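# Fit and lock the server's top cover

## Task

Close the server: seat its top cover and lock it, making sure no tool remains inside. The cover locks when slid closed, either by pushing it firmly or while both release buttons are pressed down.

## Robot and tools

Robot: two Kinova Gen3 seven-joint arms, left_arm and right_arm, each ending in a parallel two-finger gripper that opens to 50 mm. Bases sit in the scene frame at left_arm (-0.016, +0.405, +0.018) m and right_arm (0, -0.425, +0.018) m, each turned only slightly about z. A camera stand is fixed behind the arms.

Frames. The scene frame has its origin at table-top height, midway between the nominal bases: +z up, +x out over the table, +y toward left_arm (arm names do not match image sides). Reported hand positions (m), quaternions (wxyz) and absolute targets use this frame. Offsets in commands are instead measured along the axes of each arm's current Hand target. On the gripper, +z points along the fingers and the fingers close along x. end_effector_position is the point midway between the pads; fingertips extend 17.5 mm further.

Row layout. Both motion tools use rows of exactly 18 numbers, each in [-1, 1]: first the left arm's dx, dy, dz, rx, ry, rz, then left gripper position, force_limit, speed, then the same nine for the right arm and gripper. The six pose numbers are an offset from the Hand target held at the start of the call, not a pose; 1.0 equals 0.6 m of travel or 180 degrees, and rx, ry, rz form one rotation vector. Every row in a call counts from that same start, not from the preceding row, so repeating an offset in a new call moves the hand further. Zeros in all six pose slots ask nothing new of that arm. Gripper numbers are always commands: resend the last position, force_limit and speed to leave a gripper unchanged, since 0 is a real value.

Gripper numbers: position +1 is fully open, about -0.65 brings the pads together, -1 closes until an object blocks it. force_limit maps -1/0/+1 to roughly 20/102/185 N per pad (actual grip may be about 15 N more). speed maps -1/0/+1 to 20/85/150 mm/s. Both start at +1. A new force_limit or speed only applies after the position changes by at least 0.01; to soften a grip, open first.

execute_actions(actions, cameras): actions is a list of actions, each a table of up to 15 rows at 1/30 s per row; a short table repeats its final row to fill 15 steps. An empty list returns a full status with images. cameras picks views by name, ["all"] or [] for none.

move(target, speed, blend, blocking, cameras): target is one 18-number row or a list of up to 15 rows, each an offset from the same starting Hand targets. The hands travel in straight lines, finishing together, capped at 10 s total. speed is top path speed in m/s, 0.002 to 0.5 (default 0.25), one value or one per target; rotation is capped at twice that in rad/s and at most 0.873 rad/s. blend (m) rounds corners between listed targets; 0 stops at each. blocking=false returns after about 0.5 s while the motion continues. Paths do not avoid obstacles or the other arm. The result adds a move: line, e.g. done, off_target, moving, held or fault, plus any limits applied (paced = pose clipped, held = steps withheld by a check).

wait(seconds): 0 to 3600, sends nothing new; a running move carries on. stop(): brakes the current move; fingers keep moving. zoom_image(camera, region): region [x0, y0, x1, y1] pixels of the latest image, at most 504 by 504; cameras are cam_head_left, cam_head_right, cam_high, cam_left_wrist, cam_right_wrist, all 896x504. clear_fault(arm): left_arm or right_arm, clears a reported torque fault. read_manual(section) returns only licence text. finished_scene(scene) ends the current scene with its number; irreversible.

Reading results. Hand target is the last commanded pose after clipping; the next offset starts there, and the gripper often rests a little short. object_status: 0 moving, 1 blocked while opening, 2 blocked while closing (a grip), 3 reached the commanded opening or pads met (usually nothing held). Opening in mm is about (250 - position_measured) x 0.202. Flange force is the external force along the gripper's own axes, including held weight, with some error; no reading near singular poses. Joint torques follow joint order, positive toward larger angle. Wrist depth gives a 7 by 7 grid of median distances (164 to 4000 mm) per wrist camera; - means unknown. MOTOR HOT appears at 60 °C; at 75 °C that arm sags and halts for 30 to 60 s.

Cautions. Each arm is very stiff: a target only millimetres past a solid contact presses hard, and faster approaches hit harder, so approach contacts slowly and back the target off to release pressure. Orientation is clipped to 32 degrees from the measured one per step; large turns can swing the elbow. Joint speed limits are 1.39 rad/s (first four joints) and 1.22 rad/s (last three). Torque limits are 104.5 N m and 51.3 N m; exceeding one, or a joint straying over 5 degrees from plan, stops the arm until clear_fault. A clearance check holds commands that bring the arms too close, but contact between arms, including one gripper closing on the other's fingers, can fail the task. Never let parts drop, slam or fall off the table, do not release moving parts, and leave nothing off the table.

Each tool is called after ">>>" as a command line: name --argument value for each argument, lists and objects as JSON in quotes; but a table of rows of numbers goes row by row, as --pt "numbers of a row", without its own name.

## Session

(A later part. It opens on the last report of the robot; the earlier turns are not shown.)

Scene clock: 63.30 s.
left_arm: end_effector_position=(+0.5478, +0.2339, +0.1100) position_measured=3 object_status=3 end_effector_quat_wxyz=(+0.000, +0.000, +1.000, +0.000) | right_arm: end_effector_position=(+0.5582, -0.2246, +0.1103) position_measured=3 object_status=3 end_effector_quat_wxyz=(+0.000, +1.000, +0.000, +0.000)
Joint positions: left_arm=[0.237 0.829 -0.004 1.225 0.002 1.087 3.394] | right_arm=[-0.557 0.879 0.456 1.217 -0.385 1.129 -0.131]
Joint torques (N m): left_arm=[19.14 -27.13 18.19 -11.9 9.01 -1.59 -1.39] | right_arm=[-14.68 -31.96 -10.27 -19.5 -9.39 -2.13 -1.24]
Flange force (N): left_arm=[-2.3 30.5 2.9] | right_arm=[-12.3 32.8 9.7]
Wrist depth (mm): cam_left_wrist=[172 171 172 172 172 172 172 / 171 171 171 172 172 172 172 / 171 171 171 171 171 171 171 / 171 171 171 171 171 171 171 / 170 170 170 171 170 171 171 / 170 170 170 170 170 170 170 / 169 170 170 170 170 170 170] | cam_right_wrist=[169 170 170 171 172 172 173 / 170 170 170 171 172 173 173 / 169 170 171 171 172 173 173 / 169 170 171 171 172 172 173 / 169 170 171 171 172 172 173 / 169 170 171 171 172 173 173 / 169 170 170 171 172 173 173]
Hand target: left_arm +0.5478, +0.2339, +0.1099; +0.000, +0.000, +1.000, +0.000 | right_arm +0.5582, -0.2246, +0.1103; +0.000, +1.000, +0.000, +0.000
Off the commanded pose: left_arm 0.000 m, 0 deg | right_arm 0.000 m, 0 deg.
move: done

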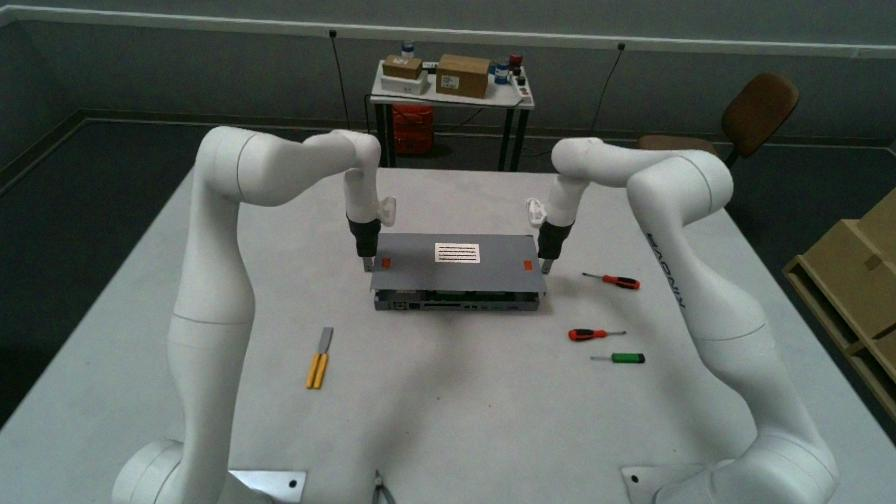

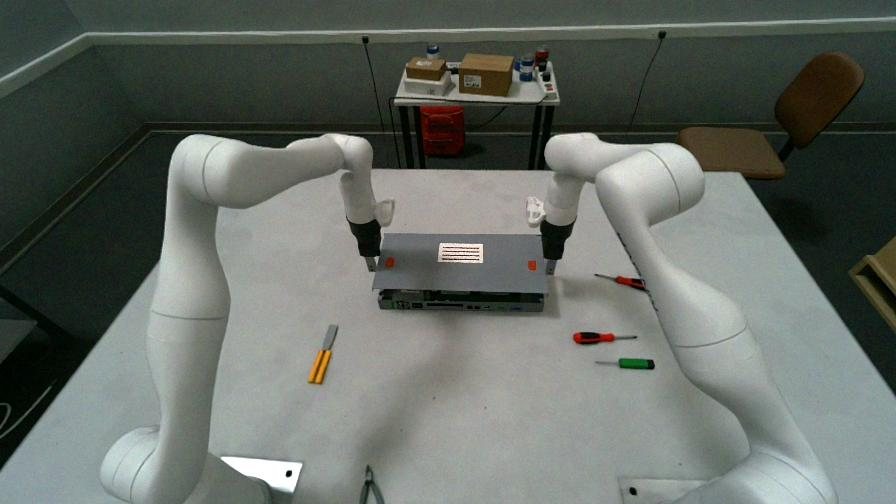

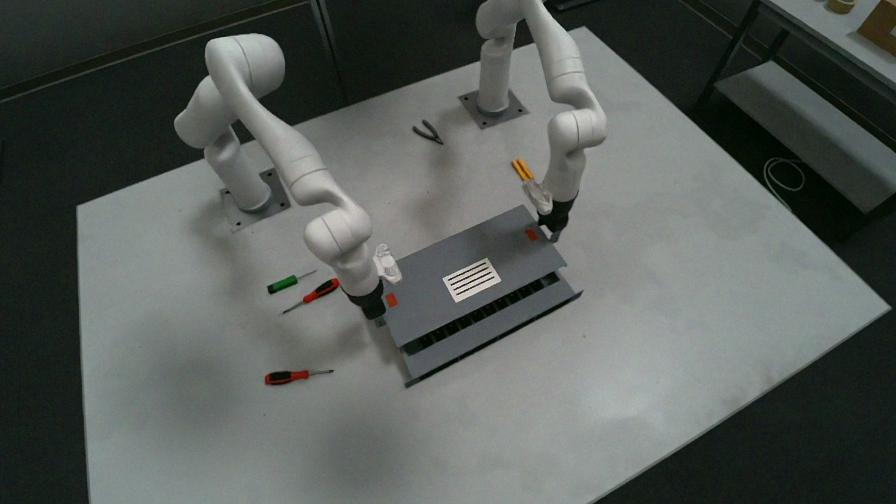

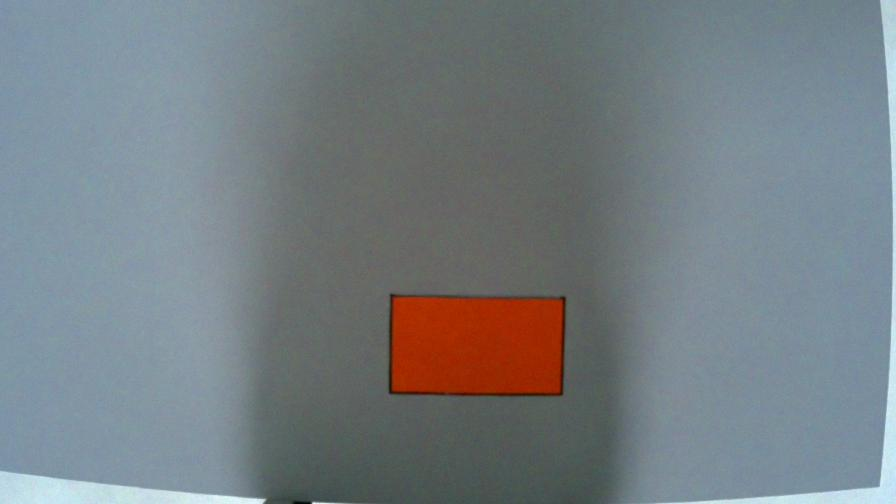

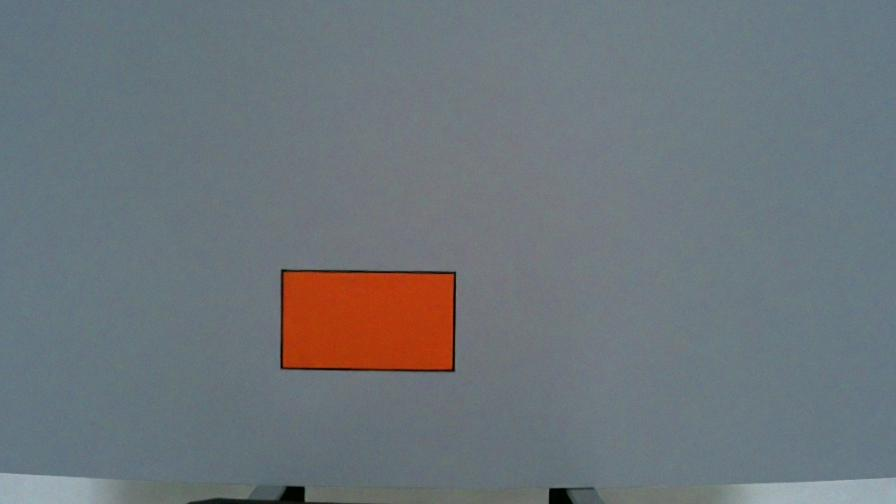

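>>> move --target '[0,-0.001,0.03,0,0,0,1,1,1,0,-0.001,0.03,0,0,0,1,1,1]' --speed 0.03 --cameras '["all"]'

>>> zoom_image --camera "cam_head_left" --region '[350, 220, 570, 330]'

>>> zoom_image --camera "cam_high" --region '[350, 190, 600, 400]'

>>> zoom_image --camera "cam_head_right" --region '[350, 220, 570, 330]'

Scene clock: 64.37 s.
left_arm: end_effector_position=(+0.5479, +0.2333, +0.0920) position_measured=3 object_status=3 end_effector_quat_wxyz=(+0.000, +0.000, +1.000, +0.000) | right_arm: end_effector_position=(+0.5582, -0.2240, +0.0923) position_measured=3 object_status=3 end_effector_quat_wxyz=(+0.000, +1.000, +0.000, +0.000)
Joint positions: left_arm=[0.238 0.852 -0.004 1.242 0.002 1.047 3.394] | right_arm=[-0.556 0.901 0.448 1.234 -0.393 1.091 -0.124]
Joint torques (N m): left_arm=[22.26 -27.47 21.37 -11.94 10.2 -1.76 -1.58] | right_arm=[-17.08 -33.03 -12.71 -20.86 -10.83 -2.48 -1.43]
Flange force (N): left_arm=[-3.4 35.4 2.8] | right_arm=[-13.1 37.8 9.1]
Wrist depth (mm): cam_left_wrist=[172 171 172 172 171 171 171 / 172 172 171 171 171 171 171 / 171 171 171 171 171 171 171 / 171 171 171 171 171 170 170 / 171 171 170 170 170 170 170 / 170 170 170 170 170 170 170 / 170 170 170 170 169 170 169] | cam_right_wrist=[169 170 171 171 172 173 174 / 169 170 170 171 172 173 174 / 169 170 170 171 172 173 174 / 169 170 171 171 172 173 174 / 169 170 171 171 172 173 174 / 169 170 171 171 172 173 174 / 169 170 171 171 172 173 174]
Hand target: left_arm +0.5479, +0.2333, +0.0920; +0.000, +0.000, +1.000, +0.000 | right_arm +0.5582, -0.2240, +0.0923; +0.000, +1.000, +0.000, +0.000
Off the commanded pose: left_arm 0.000 m, 0 deg | right_arm 0.000 m, 0 deg.
move: done

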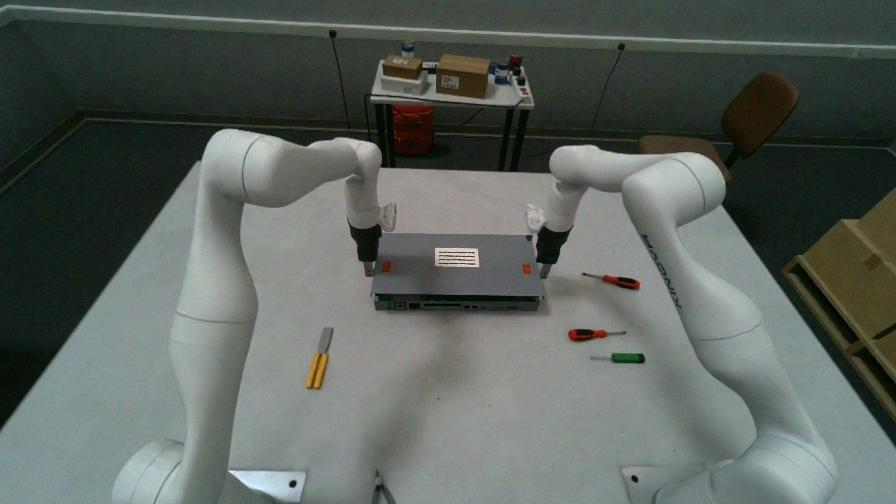

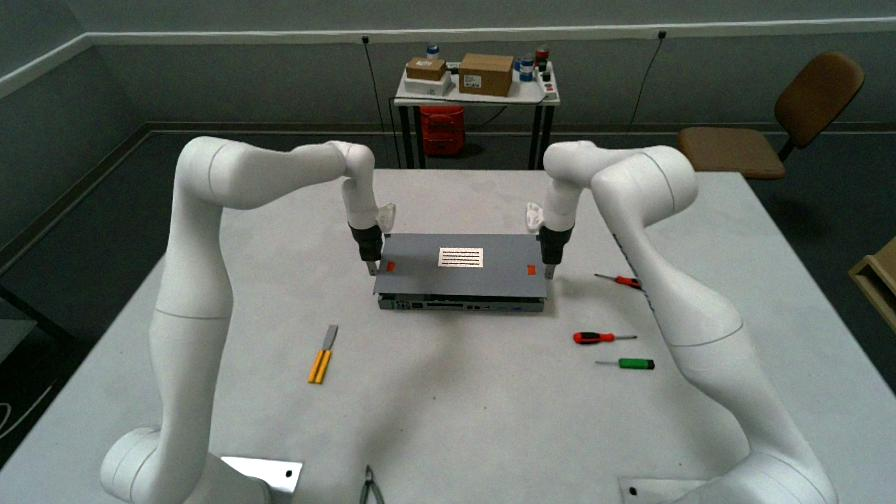

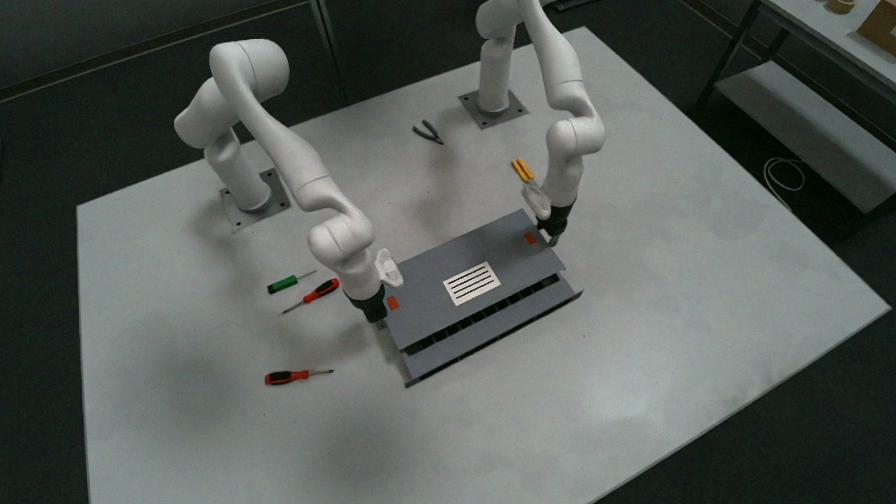

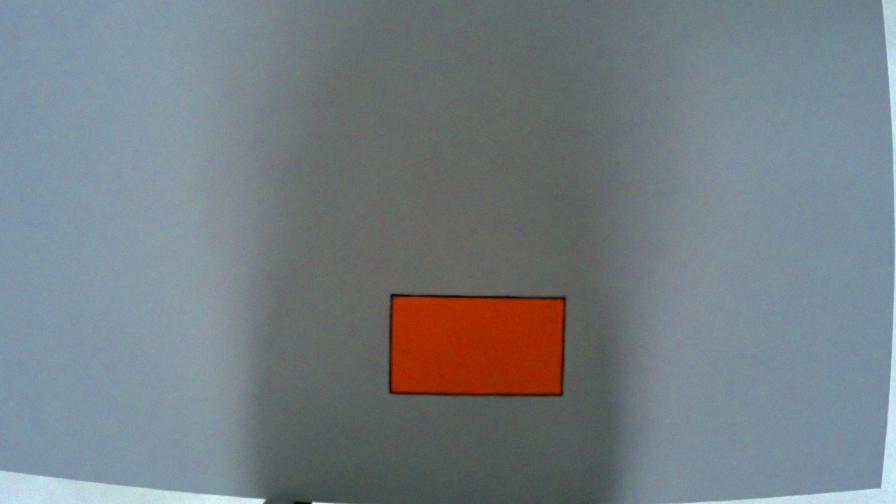

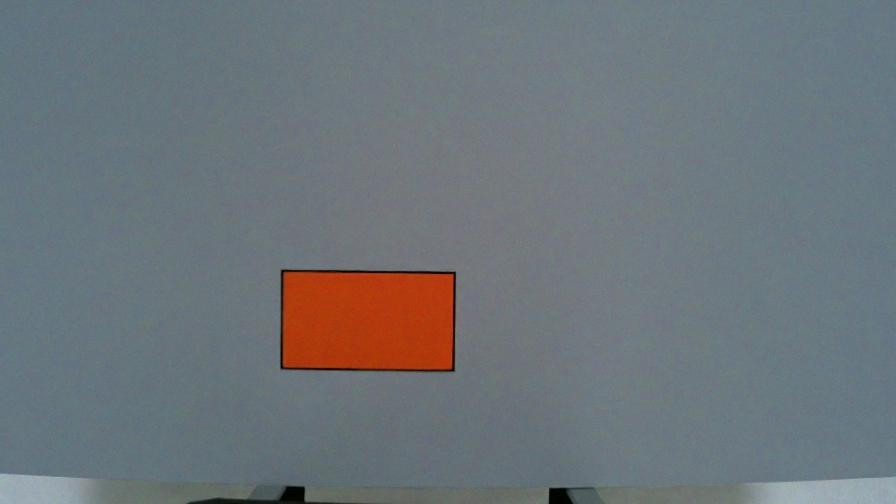

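Scaled by 2.291 from the camera's image (finer frame: 1280x720).

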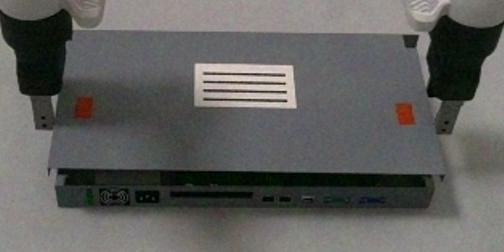

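Scaled by 2.016 from the camera's image (finer frame: 1280x720).

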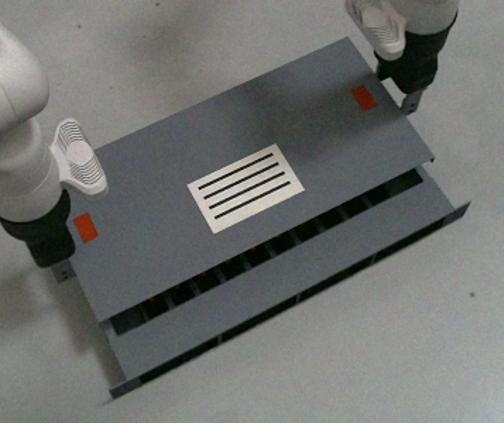

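Scaled by 2.291 from the camera's image (finer frame: 1280x720).

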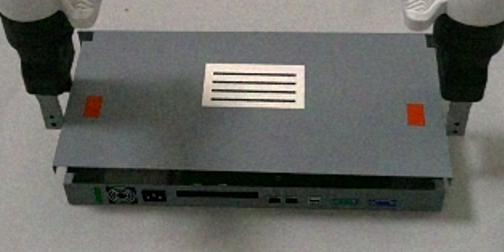

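>>> move --target '[0,-0.0005,0.0467,0,0,0,1,1,1,0,-0.0005,0.0467,0,0,0,1,1,1]' --speed 0.03 --cameras '["cam_head_left","cam_head_right","cam_high"]'

>>> zoom_image --camera "cam_head_left" --region '[350, 220, 570, 330]'

>>> zoom_image --camera "cam_high" --region '[350, 190, 600, 400]'

>>> zoom_image --camera "cam_head_right" --region '[350, 220, 570, 330]'

Scene clock: 65.90 s.
left_arm: end_effector_position=(+0.5479, +0.2330, +0.0640) position_measured=3 object_status=3 end_effector_quat_wxyz=(+0.000, +0.000, +1.000, +0.000) | right_arm: end_effector_position=(+0.5583, -0.2237, +0.0644) position_measured=3 object_status=3 end_effector_quat_wxyz=(+0.000, +1.000, +0.000, +0.000)
Joint positions: left_arm=[0.239 0.889 -0.005 1.266 0.003 0.987 3.394] | right_arm=[-0.552 0.937 0.436 1.257 -0.407 1.033 -0.114]
Joint torques (N m): left_arm=[23.03 -21.02 22.61 -12.26 10.22 -4.47 -1.58] | right_arm=[-20.18 -23.78 -17.91 -16.36 -11.67 -1.62 -1.54]
Flange force (N): left_arm=[5.6 39.5 -11.8] | right_arm=[-9.9 42.2 -9.0]
Wrist depth (mm): cam_left_wrist=[171 171 171 172 172 172 172 / 171 171 171 172 171 172 172 / 170 171 171 171 172 172 172 / 170 170 171 171 171 171 172 / 170 170 171 171 171 171 172 / 170 170 170 170 170 171 171 / 170 170 170 170 170 171 171] | cam_right_wrist=[169 169 170 170 171 171 172 / 169 169 170 170 171 171 172 / 169 169 170 170 170 171 171 / 169 169 170 170 170 171 171 / 169 169 170 170 170 171 171 / 169 169 170 170 171 171 171 / 169 169 170 170 170 171 171]
Hand target: left_arm +0.5479, +0.2330, +0.0639; +0.000, +0.000, +1.000, +0.000 | right_arm +0.5582, -0.2237, +0.0642; +0.000, +1.000, +0.000, +0.000
Off the commanded pose: left_arm 0.000 m, 0 deg | right_arm 0.000 m, 0 deg.
move: done

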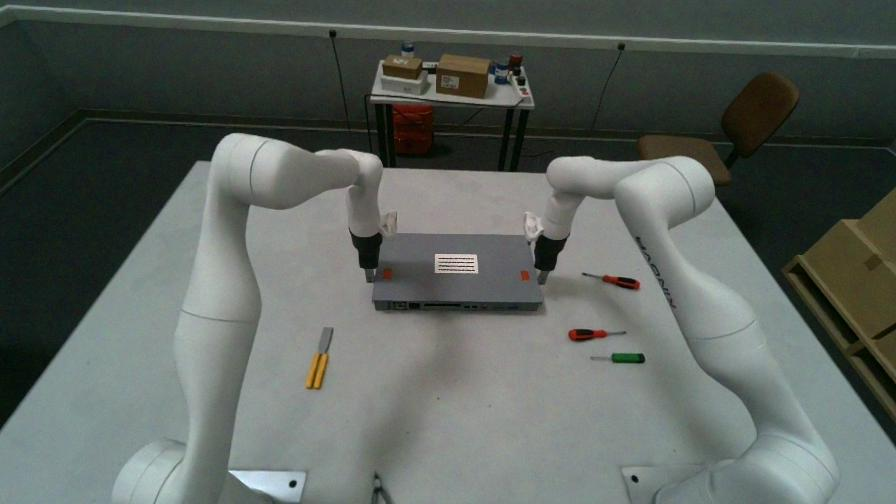

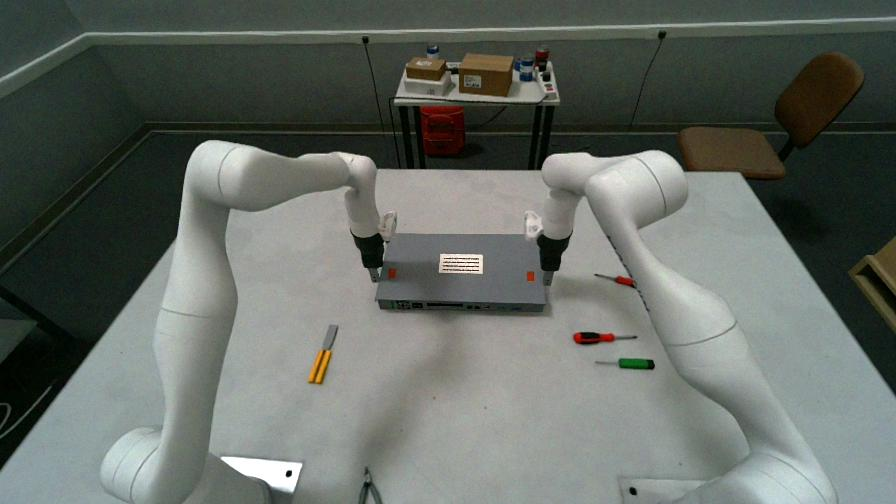

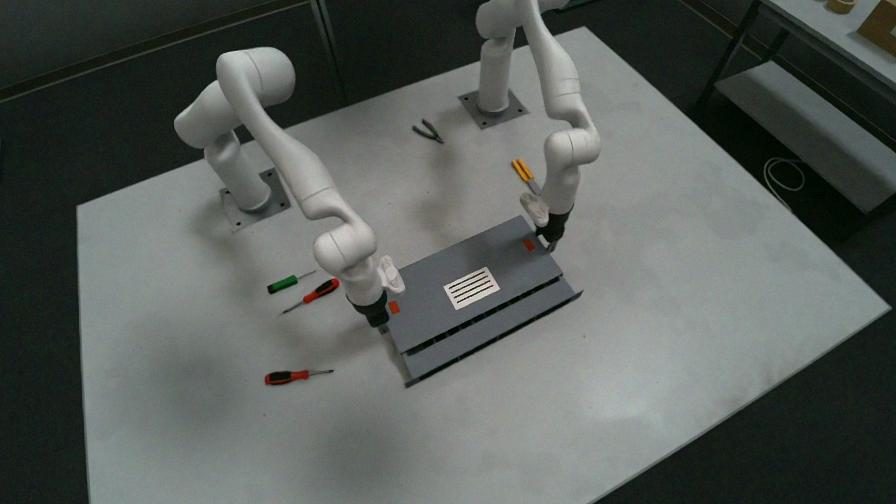

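Scaled by 2.291 from the camera's image (finer frame: 1280x720).

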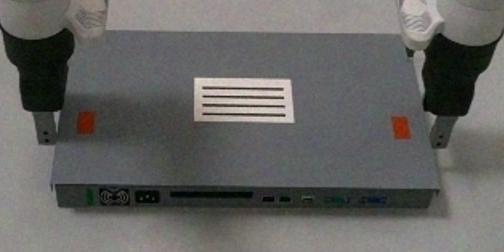

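Scaled by 2.016 from the camera's image (finer frame: 1280x720).

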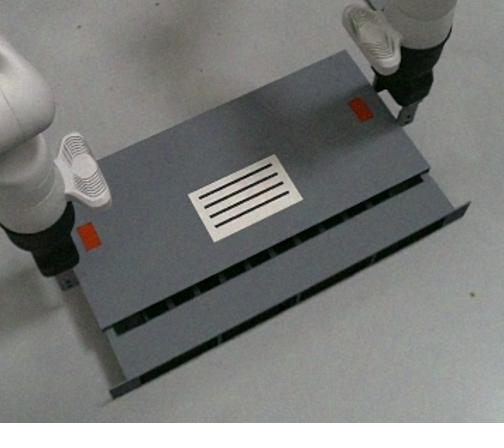

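Scaled by 2.291 from the camera's image (finer frame: 1280x720).

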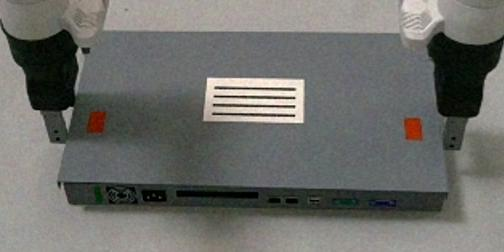

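>>> move --target '[-0.005,0,0,0,0,0,1,1,1,0.005,0,0,0,0,0,1,1,1]' --speed 0.02

>>> move --target '[-0.005,0,0,0,0,0,1,1,1,0.005,0,0,0,0,0,1,1,1]' --speed 0.02

Scene clock: 67.43 s.
left_arm: end_effector_position=(+0.5508, +0.2331, +0.0639) position_measured=3 object_status=3 end_effector_quat_wxyz=(+0.000, +0.000, +1.000, +0.000) | right_arm: end_effector_position=(+0.5611, -0.2235, +0.0642) position_measured=3 object_status=3 end_effector_quat_wxyz=(+0.000, +1.000, +0.000, +0.000)
Joint positions: left_arm=[0.238 0.895 -0.005 1.252 0.003 0.995 3.393] | right_arm=[-0.548 0.943 0.435 1.244 -0.407 1.04 -0.114]
Joint torques (N m): left_arm=[23.49 -29.46 23.02 -14.56 10.37 -3.5 -1.62] | right_arm=[-17.58 -31.87 -13.58 -21.28 -10.98 -3.35 -1.52]
Flange force (N): left_arm=[1.5 38.8 3.3] | right_arm=[-16.0 39.6 3.8]
Wrist depth (mm): cam_left_wrist=[170 170 170 171 171 171 171 / 170 170 170 170 171 171 171 / 170 170 170 170 171 171 171 / 170 170 170 170 170 170 171 / 169 169 170 170 170 170 170 / 169 169 169 170 170 170 170 / 169 169 169 170 169 170 170] | cam_right_wrist=[168 168 169 169 170 171 171 / 168 168 169 169 170 171 171 / 168 168 169 169 170 170 171 / 168 168 169 169 170 170 171 / 168 168 169 169 170 170 171 / 168 168 169 169 170 170 171 / 168 168 169 169 170 171 171]
Hand target: left_arm +0.5509, +0.2330, +0.0639; +0.000, +0.000, +1.000, +0.000 | right_arm +0.5612, -0.2237, +0.0642; +0.000, +1.000, +0.000, +0.000
Off the commanded pose: left_arm 0.000 m, 0 deg | right_arm 0.000 m, 0 deg.
move: done

Scene clock: 67.93 s.
left_arm: end_effector_position=(+0.5539, +0.2331, +0.0639) position_measured=3 object_status=3 end_effector_quat_wxyz=(+0.000, +0.000, +1.000, +0.001) | right_arm: end_effector_position=(+0.5642, -0.2237, +0.0642) position_measured=3 object_status=3 end_effector_quat_wxyz=(+0.000, +1.000, +0.000, +0.000)
Joint positions: left_arm=[0.236 0.901 -0.005 1.239 0.003 1.002 3.392] | right_arm=[-0.544 0.949 0.436 1.231 -0.407 1.047 -0.115]
Joint torques (N m): left_arm=[23.76 -28.27 23.17 -13.4 10.49 -3.04 -1.64] | right_arm=[-17.42 -32.98 -13.2 -20.76 -10.66 -2.69 -1.49]
Flange force (N): left_arm=[0.0 38.6 1.6] | right_arm=[-13.8 38.3 6.4]
Wrist depth (mm): cam_left_wrist=[170 170 170 171 171 171 171 / 170 170 170 171 171 171 171 / 170 170 170 170 171 171 171 / 169 170 170 170 170 170 170 / 169 169 170 170 170 170 170 / 169 169 169 170 170 170 170 / 169 169 169 169 170 170 170] | cam_right_wrist=[168 168 169 169 170 170 171 / 168 168 169 169 170 170 171 / 168 168 169 169 170 170 171 / 168 168 169 169 170 170 171 / 168 168 169 169 170 170 171 / 168 168 169 169 170 170 171 / 168 168 169 169 170 170 171]
Hand target: left_arm +0.5539, +0.2330, +0.0639; +0.000, +0.000, +1.000, +0.000 | right_arm +0.5642, -0.2237, +0.0642; +0.000, +1.000, +0.000, +0.000
Off the commanded pose: left_arm 0.000 m, 0 deg | right_arm 0.000 m, 0 deg.
move: done

>>> move --target '[0,0,0.005,0,0,0,1,1,1,0,0,0.005,0,0,0,1,1,1]' --speed 0.02

Scene clock: 68.60 s.
left_arm: end_effector_position=(+0.5538, +0.2331, +0.0605) position_measured=3 object_status=3 end_effector_quat_wxyz=(+0.000, +0.000, +1.000, +0.001) | right_arm: end_effector_position=(+0.5640, -0.2237, +0.0610) position_measured=3 object_status=3 end_effector_quat_wxyz=(+0.000, +1.000, +0.000, +0.000)
Joint positions: left_arm=[0.236 0.905 -0.005 1.241 0.003 0.996 3.392] | right_arm=[-0.544 0.953 0.434 1.233 -0.409 1.041 -0.114]
Joint torques (N m): left_arm=[24.03 -28.89 23.45 -12.51 10.52 -2.14 -1.63] | right_arm=[-17.4 -27.7 -14.44 -16.23 -10.3 -0.92 -1.33]
Flange force (N): left_arm=[-3.0 38.2 3.6] | right_arm=[-7.9 35.9 -0.9]
Wrist depth (mm): cam_left_wrist=[169 169 169 169 170 170 170 / 169 169 169 169 169 170 170 / 169 169 169 169 169 170 170 / 169 169 169 169 169 169 170 / 168 169 169 169 169 169 169 / 168 168 168 169 169 169 169 / 168 168 168 169 169 169 169] | cam_right_wrist=[166 166 167 167 168 168 168 / 166 166 167 167 168 168 169 / 165 166 167 167 168 168 169 / 166 166 166 167 167 168 168 / 165 166 166 167 167 168 168 / 165 166 166 167 167 168 168 / 165 166 166 167 167 168 168]
Hand target: left_arm +0.5539, +0.2331, +0.0609; +0.000, +0.000, +1.000, +0.000 | right_arm +0.5642, -0.2237, +0.0612; +0.000, +1.000, +0.000, +0.000
Off the commanded pose: left_arm 0.000 m, 0 deg | right_arm 0.000 m, 0 deg.
move: done

>>> wait --seconds 0.1 --cameras '["all"]'

>>> zoom_image --camera "cam_head_left" --region '[360, 225, 560, 325]'

>>> zoom_image --camera "cam_high" --region '[370, 200, 600, 400]'

>>> zoom_image --camera "cam_head_right" --region '[360, 225, 560, 325]'

Scene clock: 68.90 s.
left_arm: end_effector_position=(+0.5538, +0.2331, +0.0608) position_measured=3 object_status=3 end_effector_quat_wxyz=(+0.000, +0.000, +1.000, +0.001) | right_arm: end_effector_position=(+0.5640, -0.2237, +0.0611) position_measured=3 object_status=3 end_effector_quat_wxyz=(+0.000, +1.000, +0.000, +0.000)
Joint positions: left_arm=[0.236 0.905 -0.005 1.241 0.003 0.996 3.392] | right_arm=[-0.544 0.953 0.434 1.233 -0.409 1.041 -0.114]
Joint torques (N m): left_arm=[24.14 -30.25 23.48 -12.43 10.54 -1.65 -1.65] | right_arm=[-17.4 -27.52 -14.46 -16.32 -10.35 -1.07 -1.3]
Flange force (N): left_arm=[-4.9 37.8 6.4] | right_arm=[-8.3 36.0 -1.5]
Wrist depth (mm): cam_left_wrist=[169 169 169 170 170 170 170 / 169 169 169 169 169 170 170 / 169 168 169 169 169 169 169 / 168 169 169 169 169 169 169 / 168 169 168 169 169 169 169 / 168 168 169 169 169 169 169 / 168 168 169 169 169 169 169] | cam_right_wrist=[165 166 167 167 168 168 169 / 166 166 166 167 168 168 169 / 165 166 166 167 167 168 168 / 165 166 166 167 167 168 168 / 165 166 166 167 167 168 168 / 165 166 166 167 167 168 168 / 165 166 166 167 167 168 168]
Hand target: left_arm +0.5539, +0.2330, +0.0609; +0.000, +0.000, +1.000, +0.000 | right_arm +0.5642, -0.2237, +0.0612; +0.000, +1.000, +0.000, +0.000
Tool commands: left_gripper/position=+1.0 left_gripper/force_limit=+1.0 left_gripper/speed=+1.0 right_gripper/position=+1.0 right_gripper/force_limit=+1.0 right_gripper/speed=+1.0
Off the commanded pose: left_arm 0.000 m, 0 deg | right_arm 0.000 m, 0 deg.
wait: 0.10 s; at rest from the start

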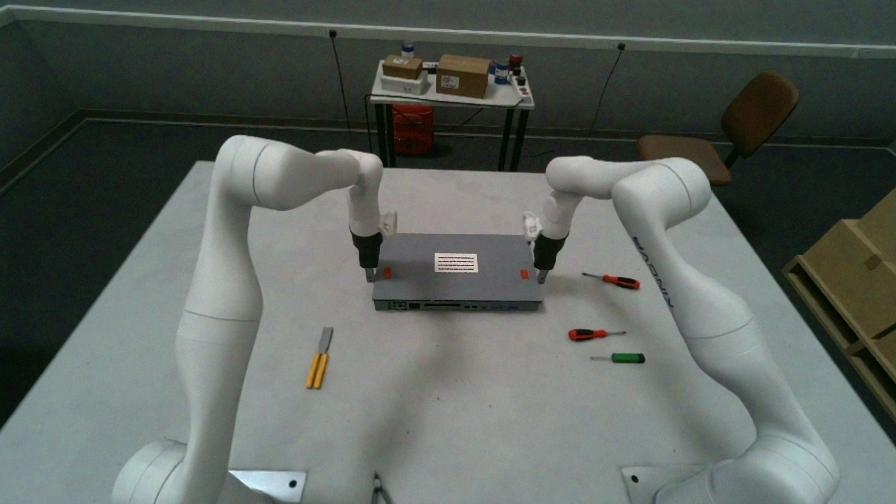

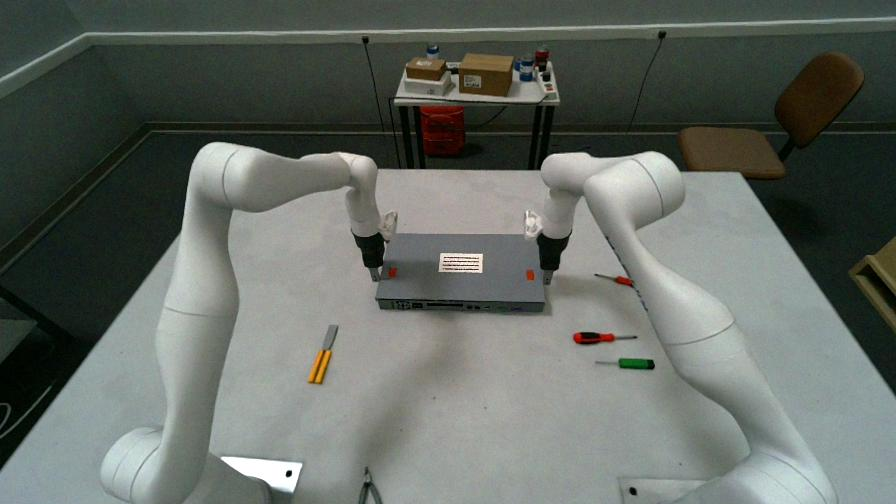

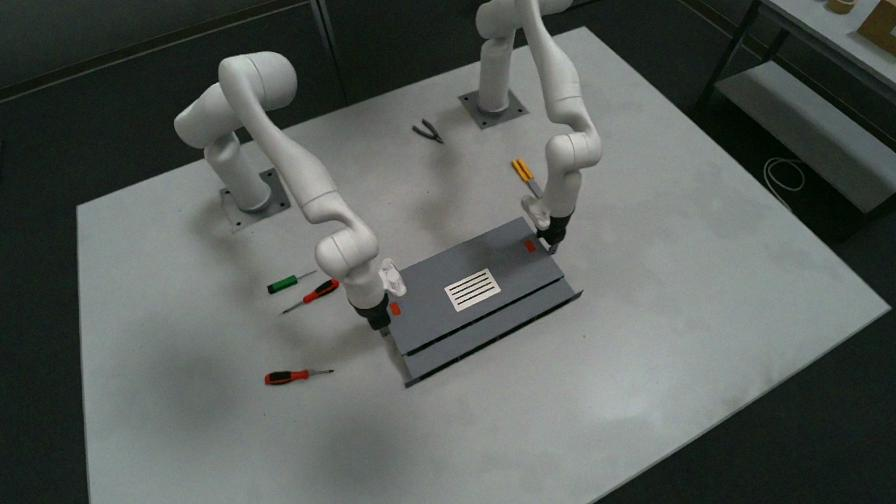

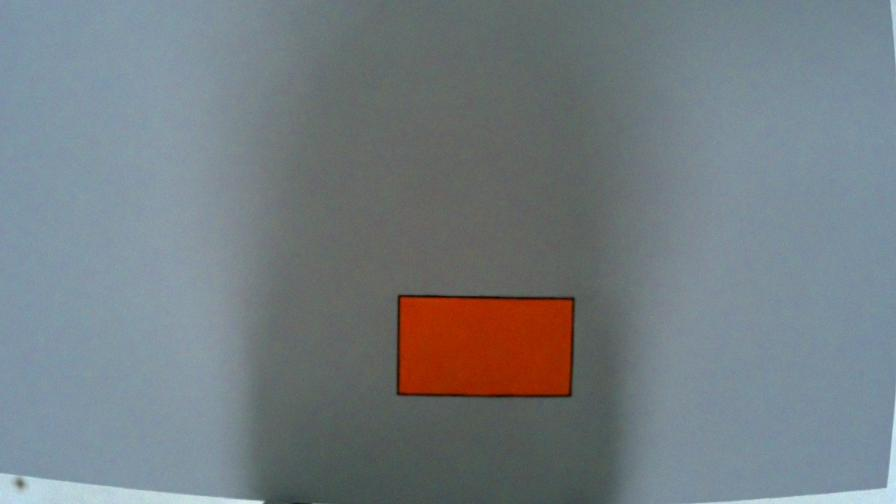

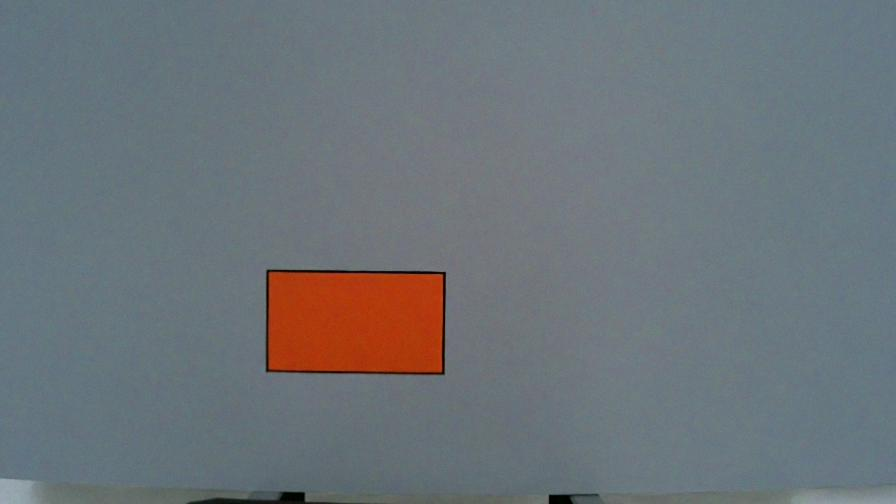

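Scaled by 2.520 from the camera's image (finer frame: 1280x720).

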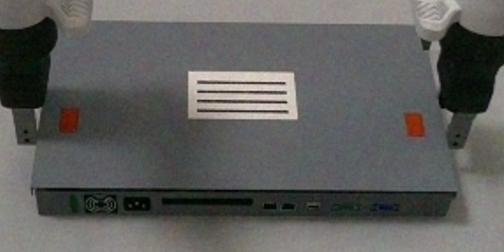

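Scaled by 2.191 from the camera's image (finer frame: 1280x720).

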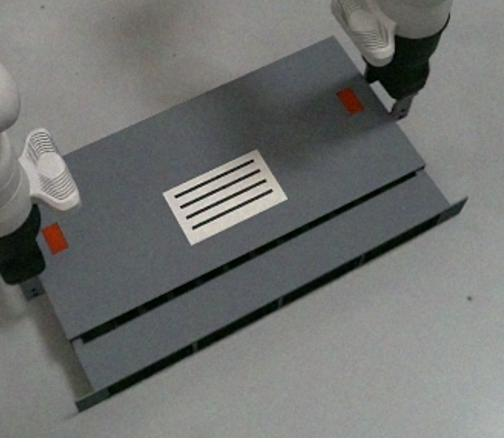

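Scaled by 2.520 from the camera's image (finer frame: 1280x720).

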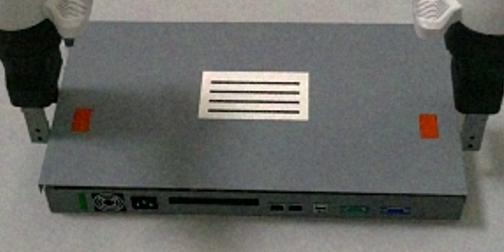

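>>> move --pt "0 0.012 0.0 0 0 0 1 1 1 0 0.012 0.0 0 0 0 1 1 1" --pt "0 0.05 0 0 0 0 1 1 1 0 0.04 0 0 0 0 1 1 1" --pt "0 0.05 -0.25 0 0 0 1 1 1 0 0.04 -0.25 0 0 0 1 1 1" --speed '[0.02,0.06,0.2]' --cameras '["all"]'

>>> zoom_image --camera "cam_head_left" --region '[360, 225, 560, 325]'

>>> zoom_image --camera "cam_high" --region '[370, 200, 600, 400]'

Scene clock: 72.27 s.
left_arm: end_effector_position=(+0.5538, +0.2629, +0.2110) position_measured=3 object_status=3 end_effector_quat_wxyz=(+0.000, +0.000, +1.000, +0.000) | right_arm: end_effector_position=(+0.5642, -0.2477, +0.2113) position_measured=3 object_status=3 end_effector_quat_wxyz=(+0.000, +1.000, +0.000, +0.000)
Joint positions: left_arm=[0.182 0.732 0.004 1.077 -0.004 1.333 3.347] | right_arm=[-0.515 0.782 0.487 1.066 -0.343 1.368 -0.132]
Joint torques (N m): left_arm=[0.5 -23.27 -0.22 -9.31 0.1 -0.24 -0.29] | right_arm=[0.26 -25.05 2.77 -10.96 0.32 0.28 -0.2]
Flange force (N): left_arm=[-0.1 0.1 -1.6] | right_arm=[-6.8 2.1 6.8]
Wrist depth (mm): cam_left_wrist=[332 324 324 325 325 382 382 / 330 324 325 324 324 380 382 / 330 323 324 324 323 381 381 / 330 323 323 323 324 377 379 / 373 328 324 323 324 377 378 / 374 375 376 377 378 379 378 / 373 374 375 375 377 377 379] | cam_right_wrist=[375 317 318 320 321 333 380 / 375 317 318 320 321 332 334 / 374 317 318 318 321 332 333 / 374 317 318 319 320 332 333 / 375 375 318 319 320 333 372 / 374 375 376 377 378 378 379 / 374 375 376 377 377 378 378]
Hand target: left_arm +0.5538, +0.2629, +0.2110; +0.000, +0.000, +1.000, +0.000 | right_arm +0.5642, -0.2477, +0.2112; +0.000, +1.000, +0.000, +0.000
Off the commanded pose: left_arm 0.000 m, 0 deg | right_arm 0.000 m, 0 deg.
move: done

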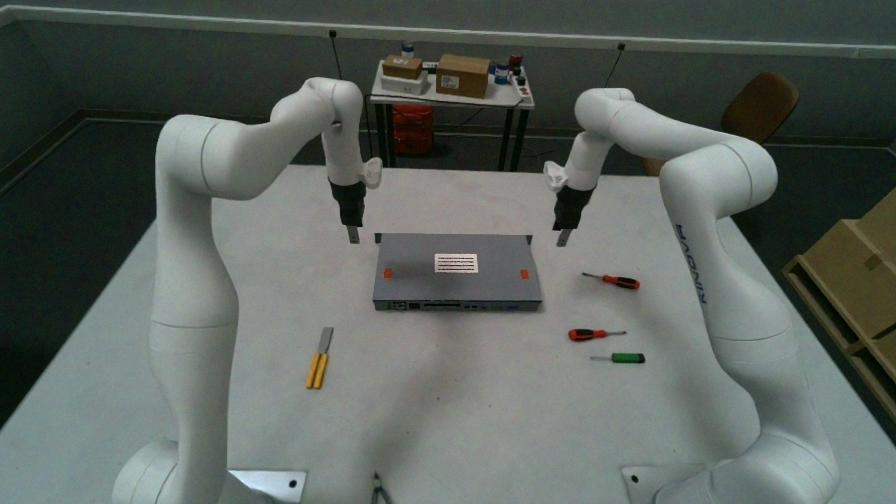

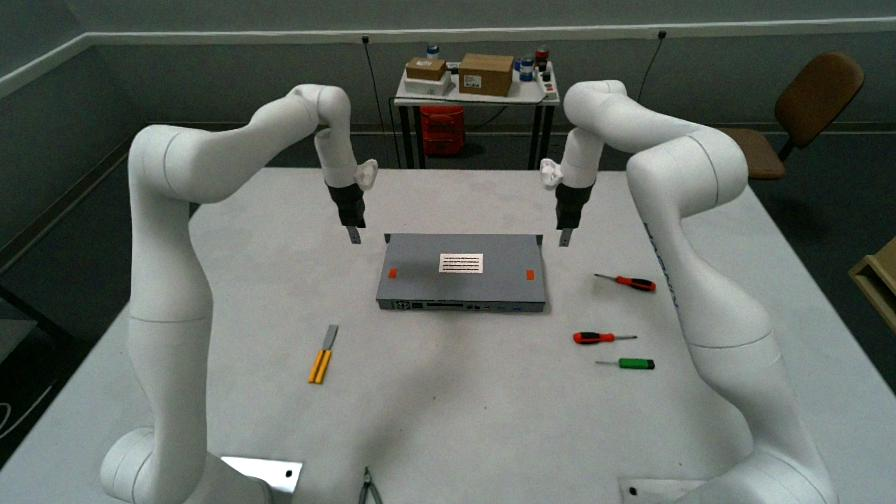

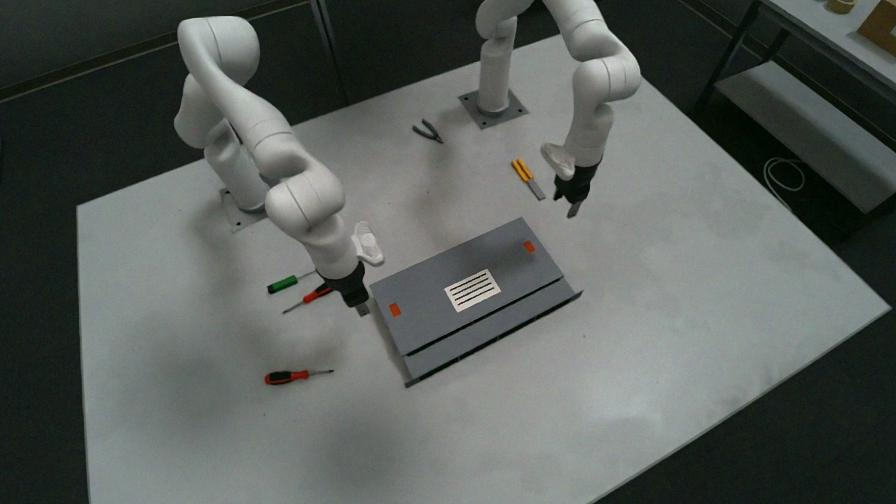

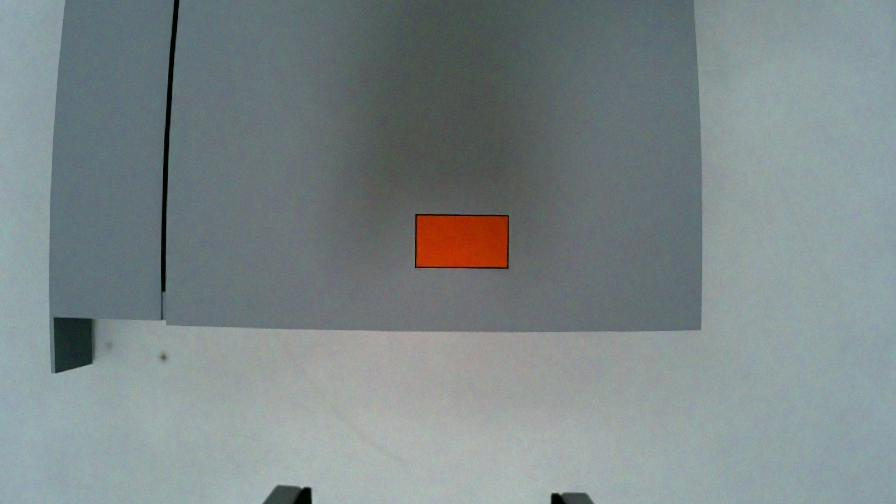

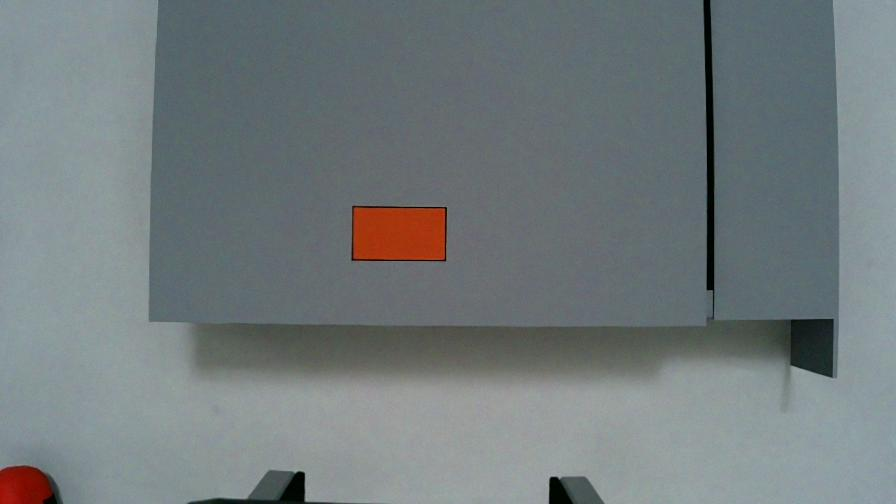

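Scaled by 2.520 from the camera's image (finer frame: 1280x720).

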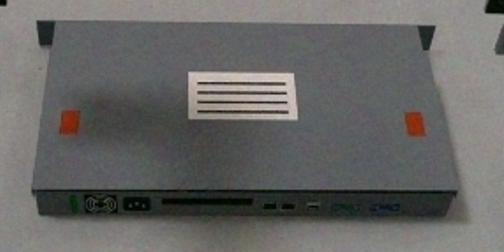

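Scaled by 2.191 from the camera's image (finer frame: 1280x720).

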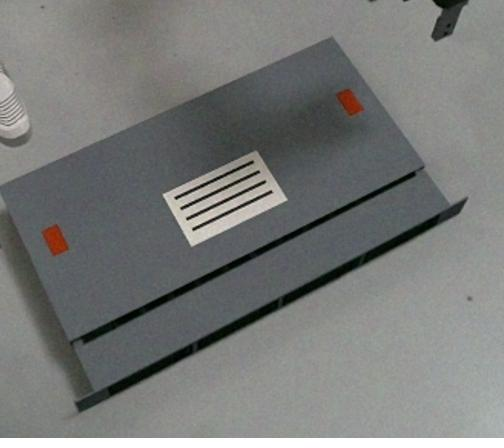

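>>> move --pt "0 0 0.245 0 0 0 1 1 1 0 0 0.245 0 0 0 1 1 1" --pt "0 -0.0433 0.245 0 0 0 1 1 1 0 -0.0333 0.245 0 0 0 1 1 1" --pt "0 -0.0502 0.245 0 0 0 1 1 1 0 -0.0403 0.245 0 0 0 1 1 1" --speed '[0.15,0.05,0.015]'

Scene clock: 76.10 s.
left_arm: end_effector_position=(+0.5540, +0.2333, +0.0639) position_measured=3 object_status=3 end_effector_quat_wxyz=(+0.000, -0.001, +1.000, +0.001) | right_arm: end_effector_position=(+0.5642, -0.2240, +0.0642) position_measured=3 object_status=3 end_effector_quat_wxyz=(+0.000, +1.000, +0.000, +0.000)
Joint positions: left_arm=[0.236 0.901 -0.005 1.238 0.003 1.002 3.392] | right_arm=[-0.544 0.949 0.435 1.23 -0.406 1.047 -0.116]
Joint torques (N m): left_arm=[21.18 -23 21.06 -13.74 9.72 -5.04 -1.52] | right_arm=[-17.82 -26.78 -14.86 -19.23 -11.41 -3.9 -1.45]
Flange force (N): left_arm=[8.2 36.8 -9.5] | right_arm=[-15.4 39.5 -6.4]
Wrist depth (mm): cam_left_wrist=[175 175 176 176 176 176 176 / 175 176 176 175 175 176 176 / 175 175 175 175 176 176 176 / 175 175 175 175 176 176 176 / 175 175 175 175 175 176 175 / 175 175 175 175 175 175 175 / 227 175 175 175 175 175 175] | cam_right_wrist=[170 170 171 171 172 173 173 / 170 170 171 171 172 173 173 / 169 170 171 171 172 172 173 / 169 170 170 171 172 172 173 / 169 170 170 171 171 172 173 / 169 169 170 171 171 172 172 / 169 169 170 170 171 172 173]
Hand target: left_arm +0.5539, +0.2329, +0.0639; +0.000, +0.000, +1.000, +0.000 | right_arm +0.5642, -0.2235, +0.0642; +0.000, +1.000, +0.000, +0.000
Off the commanded pose: left_arm 0.000 m, 0 deg | right_arm 0.001 m, 0 deg.
move: done


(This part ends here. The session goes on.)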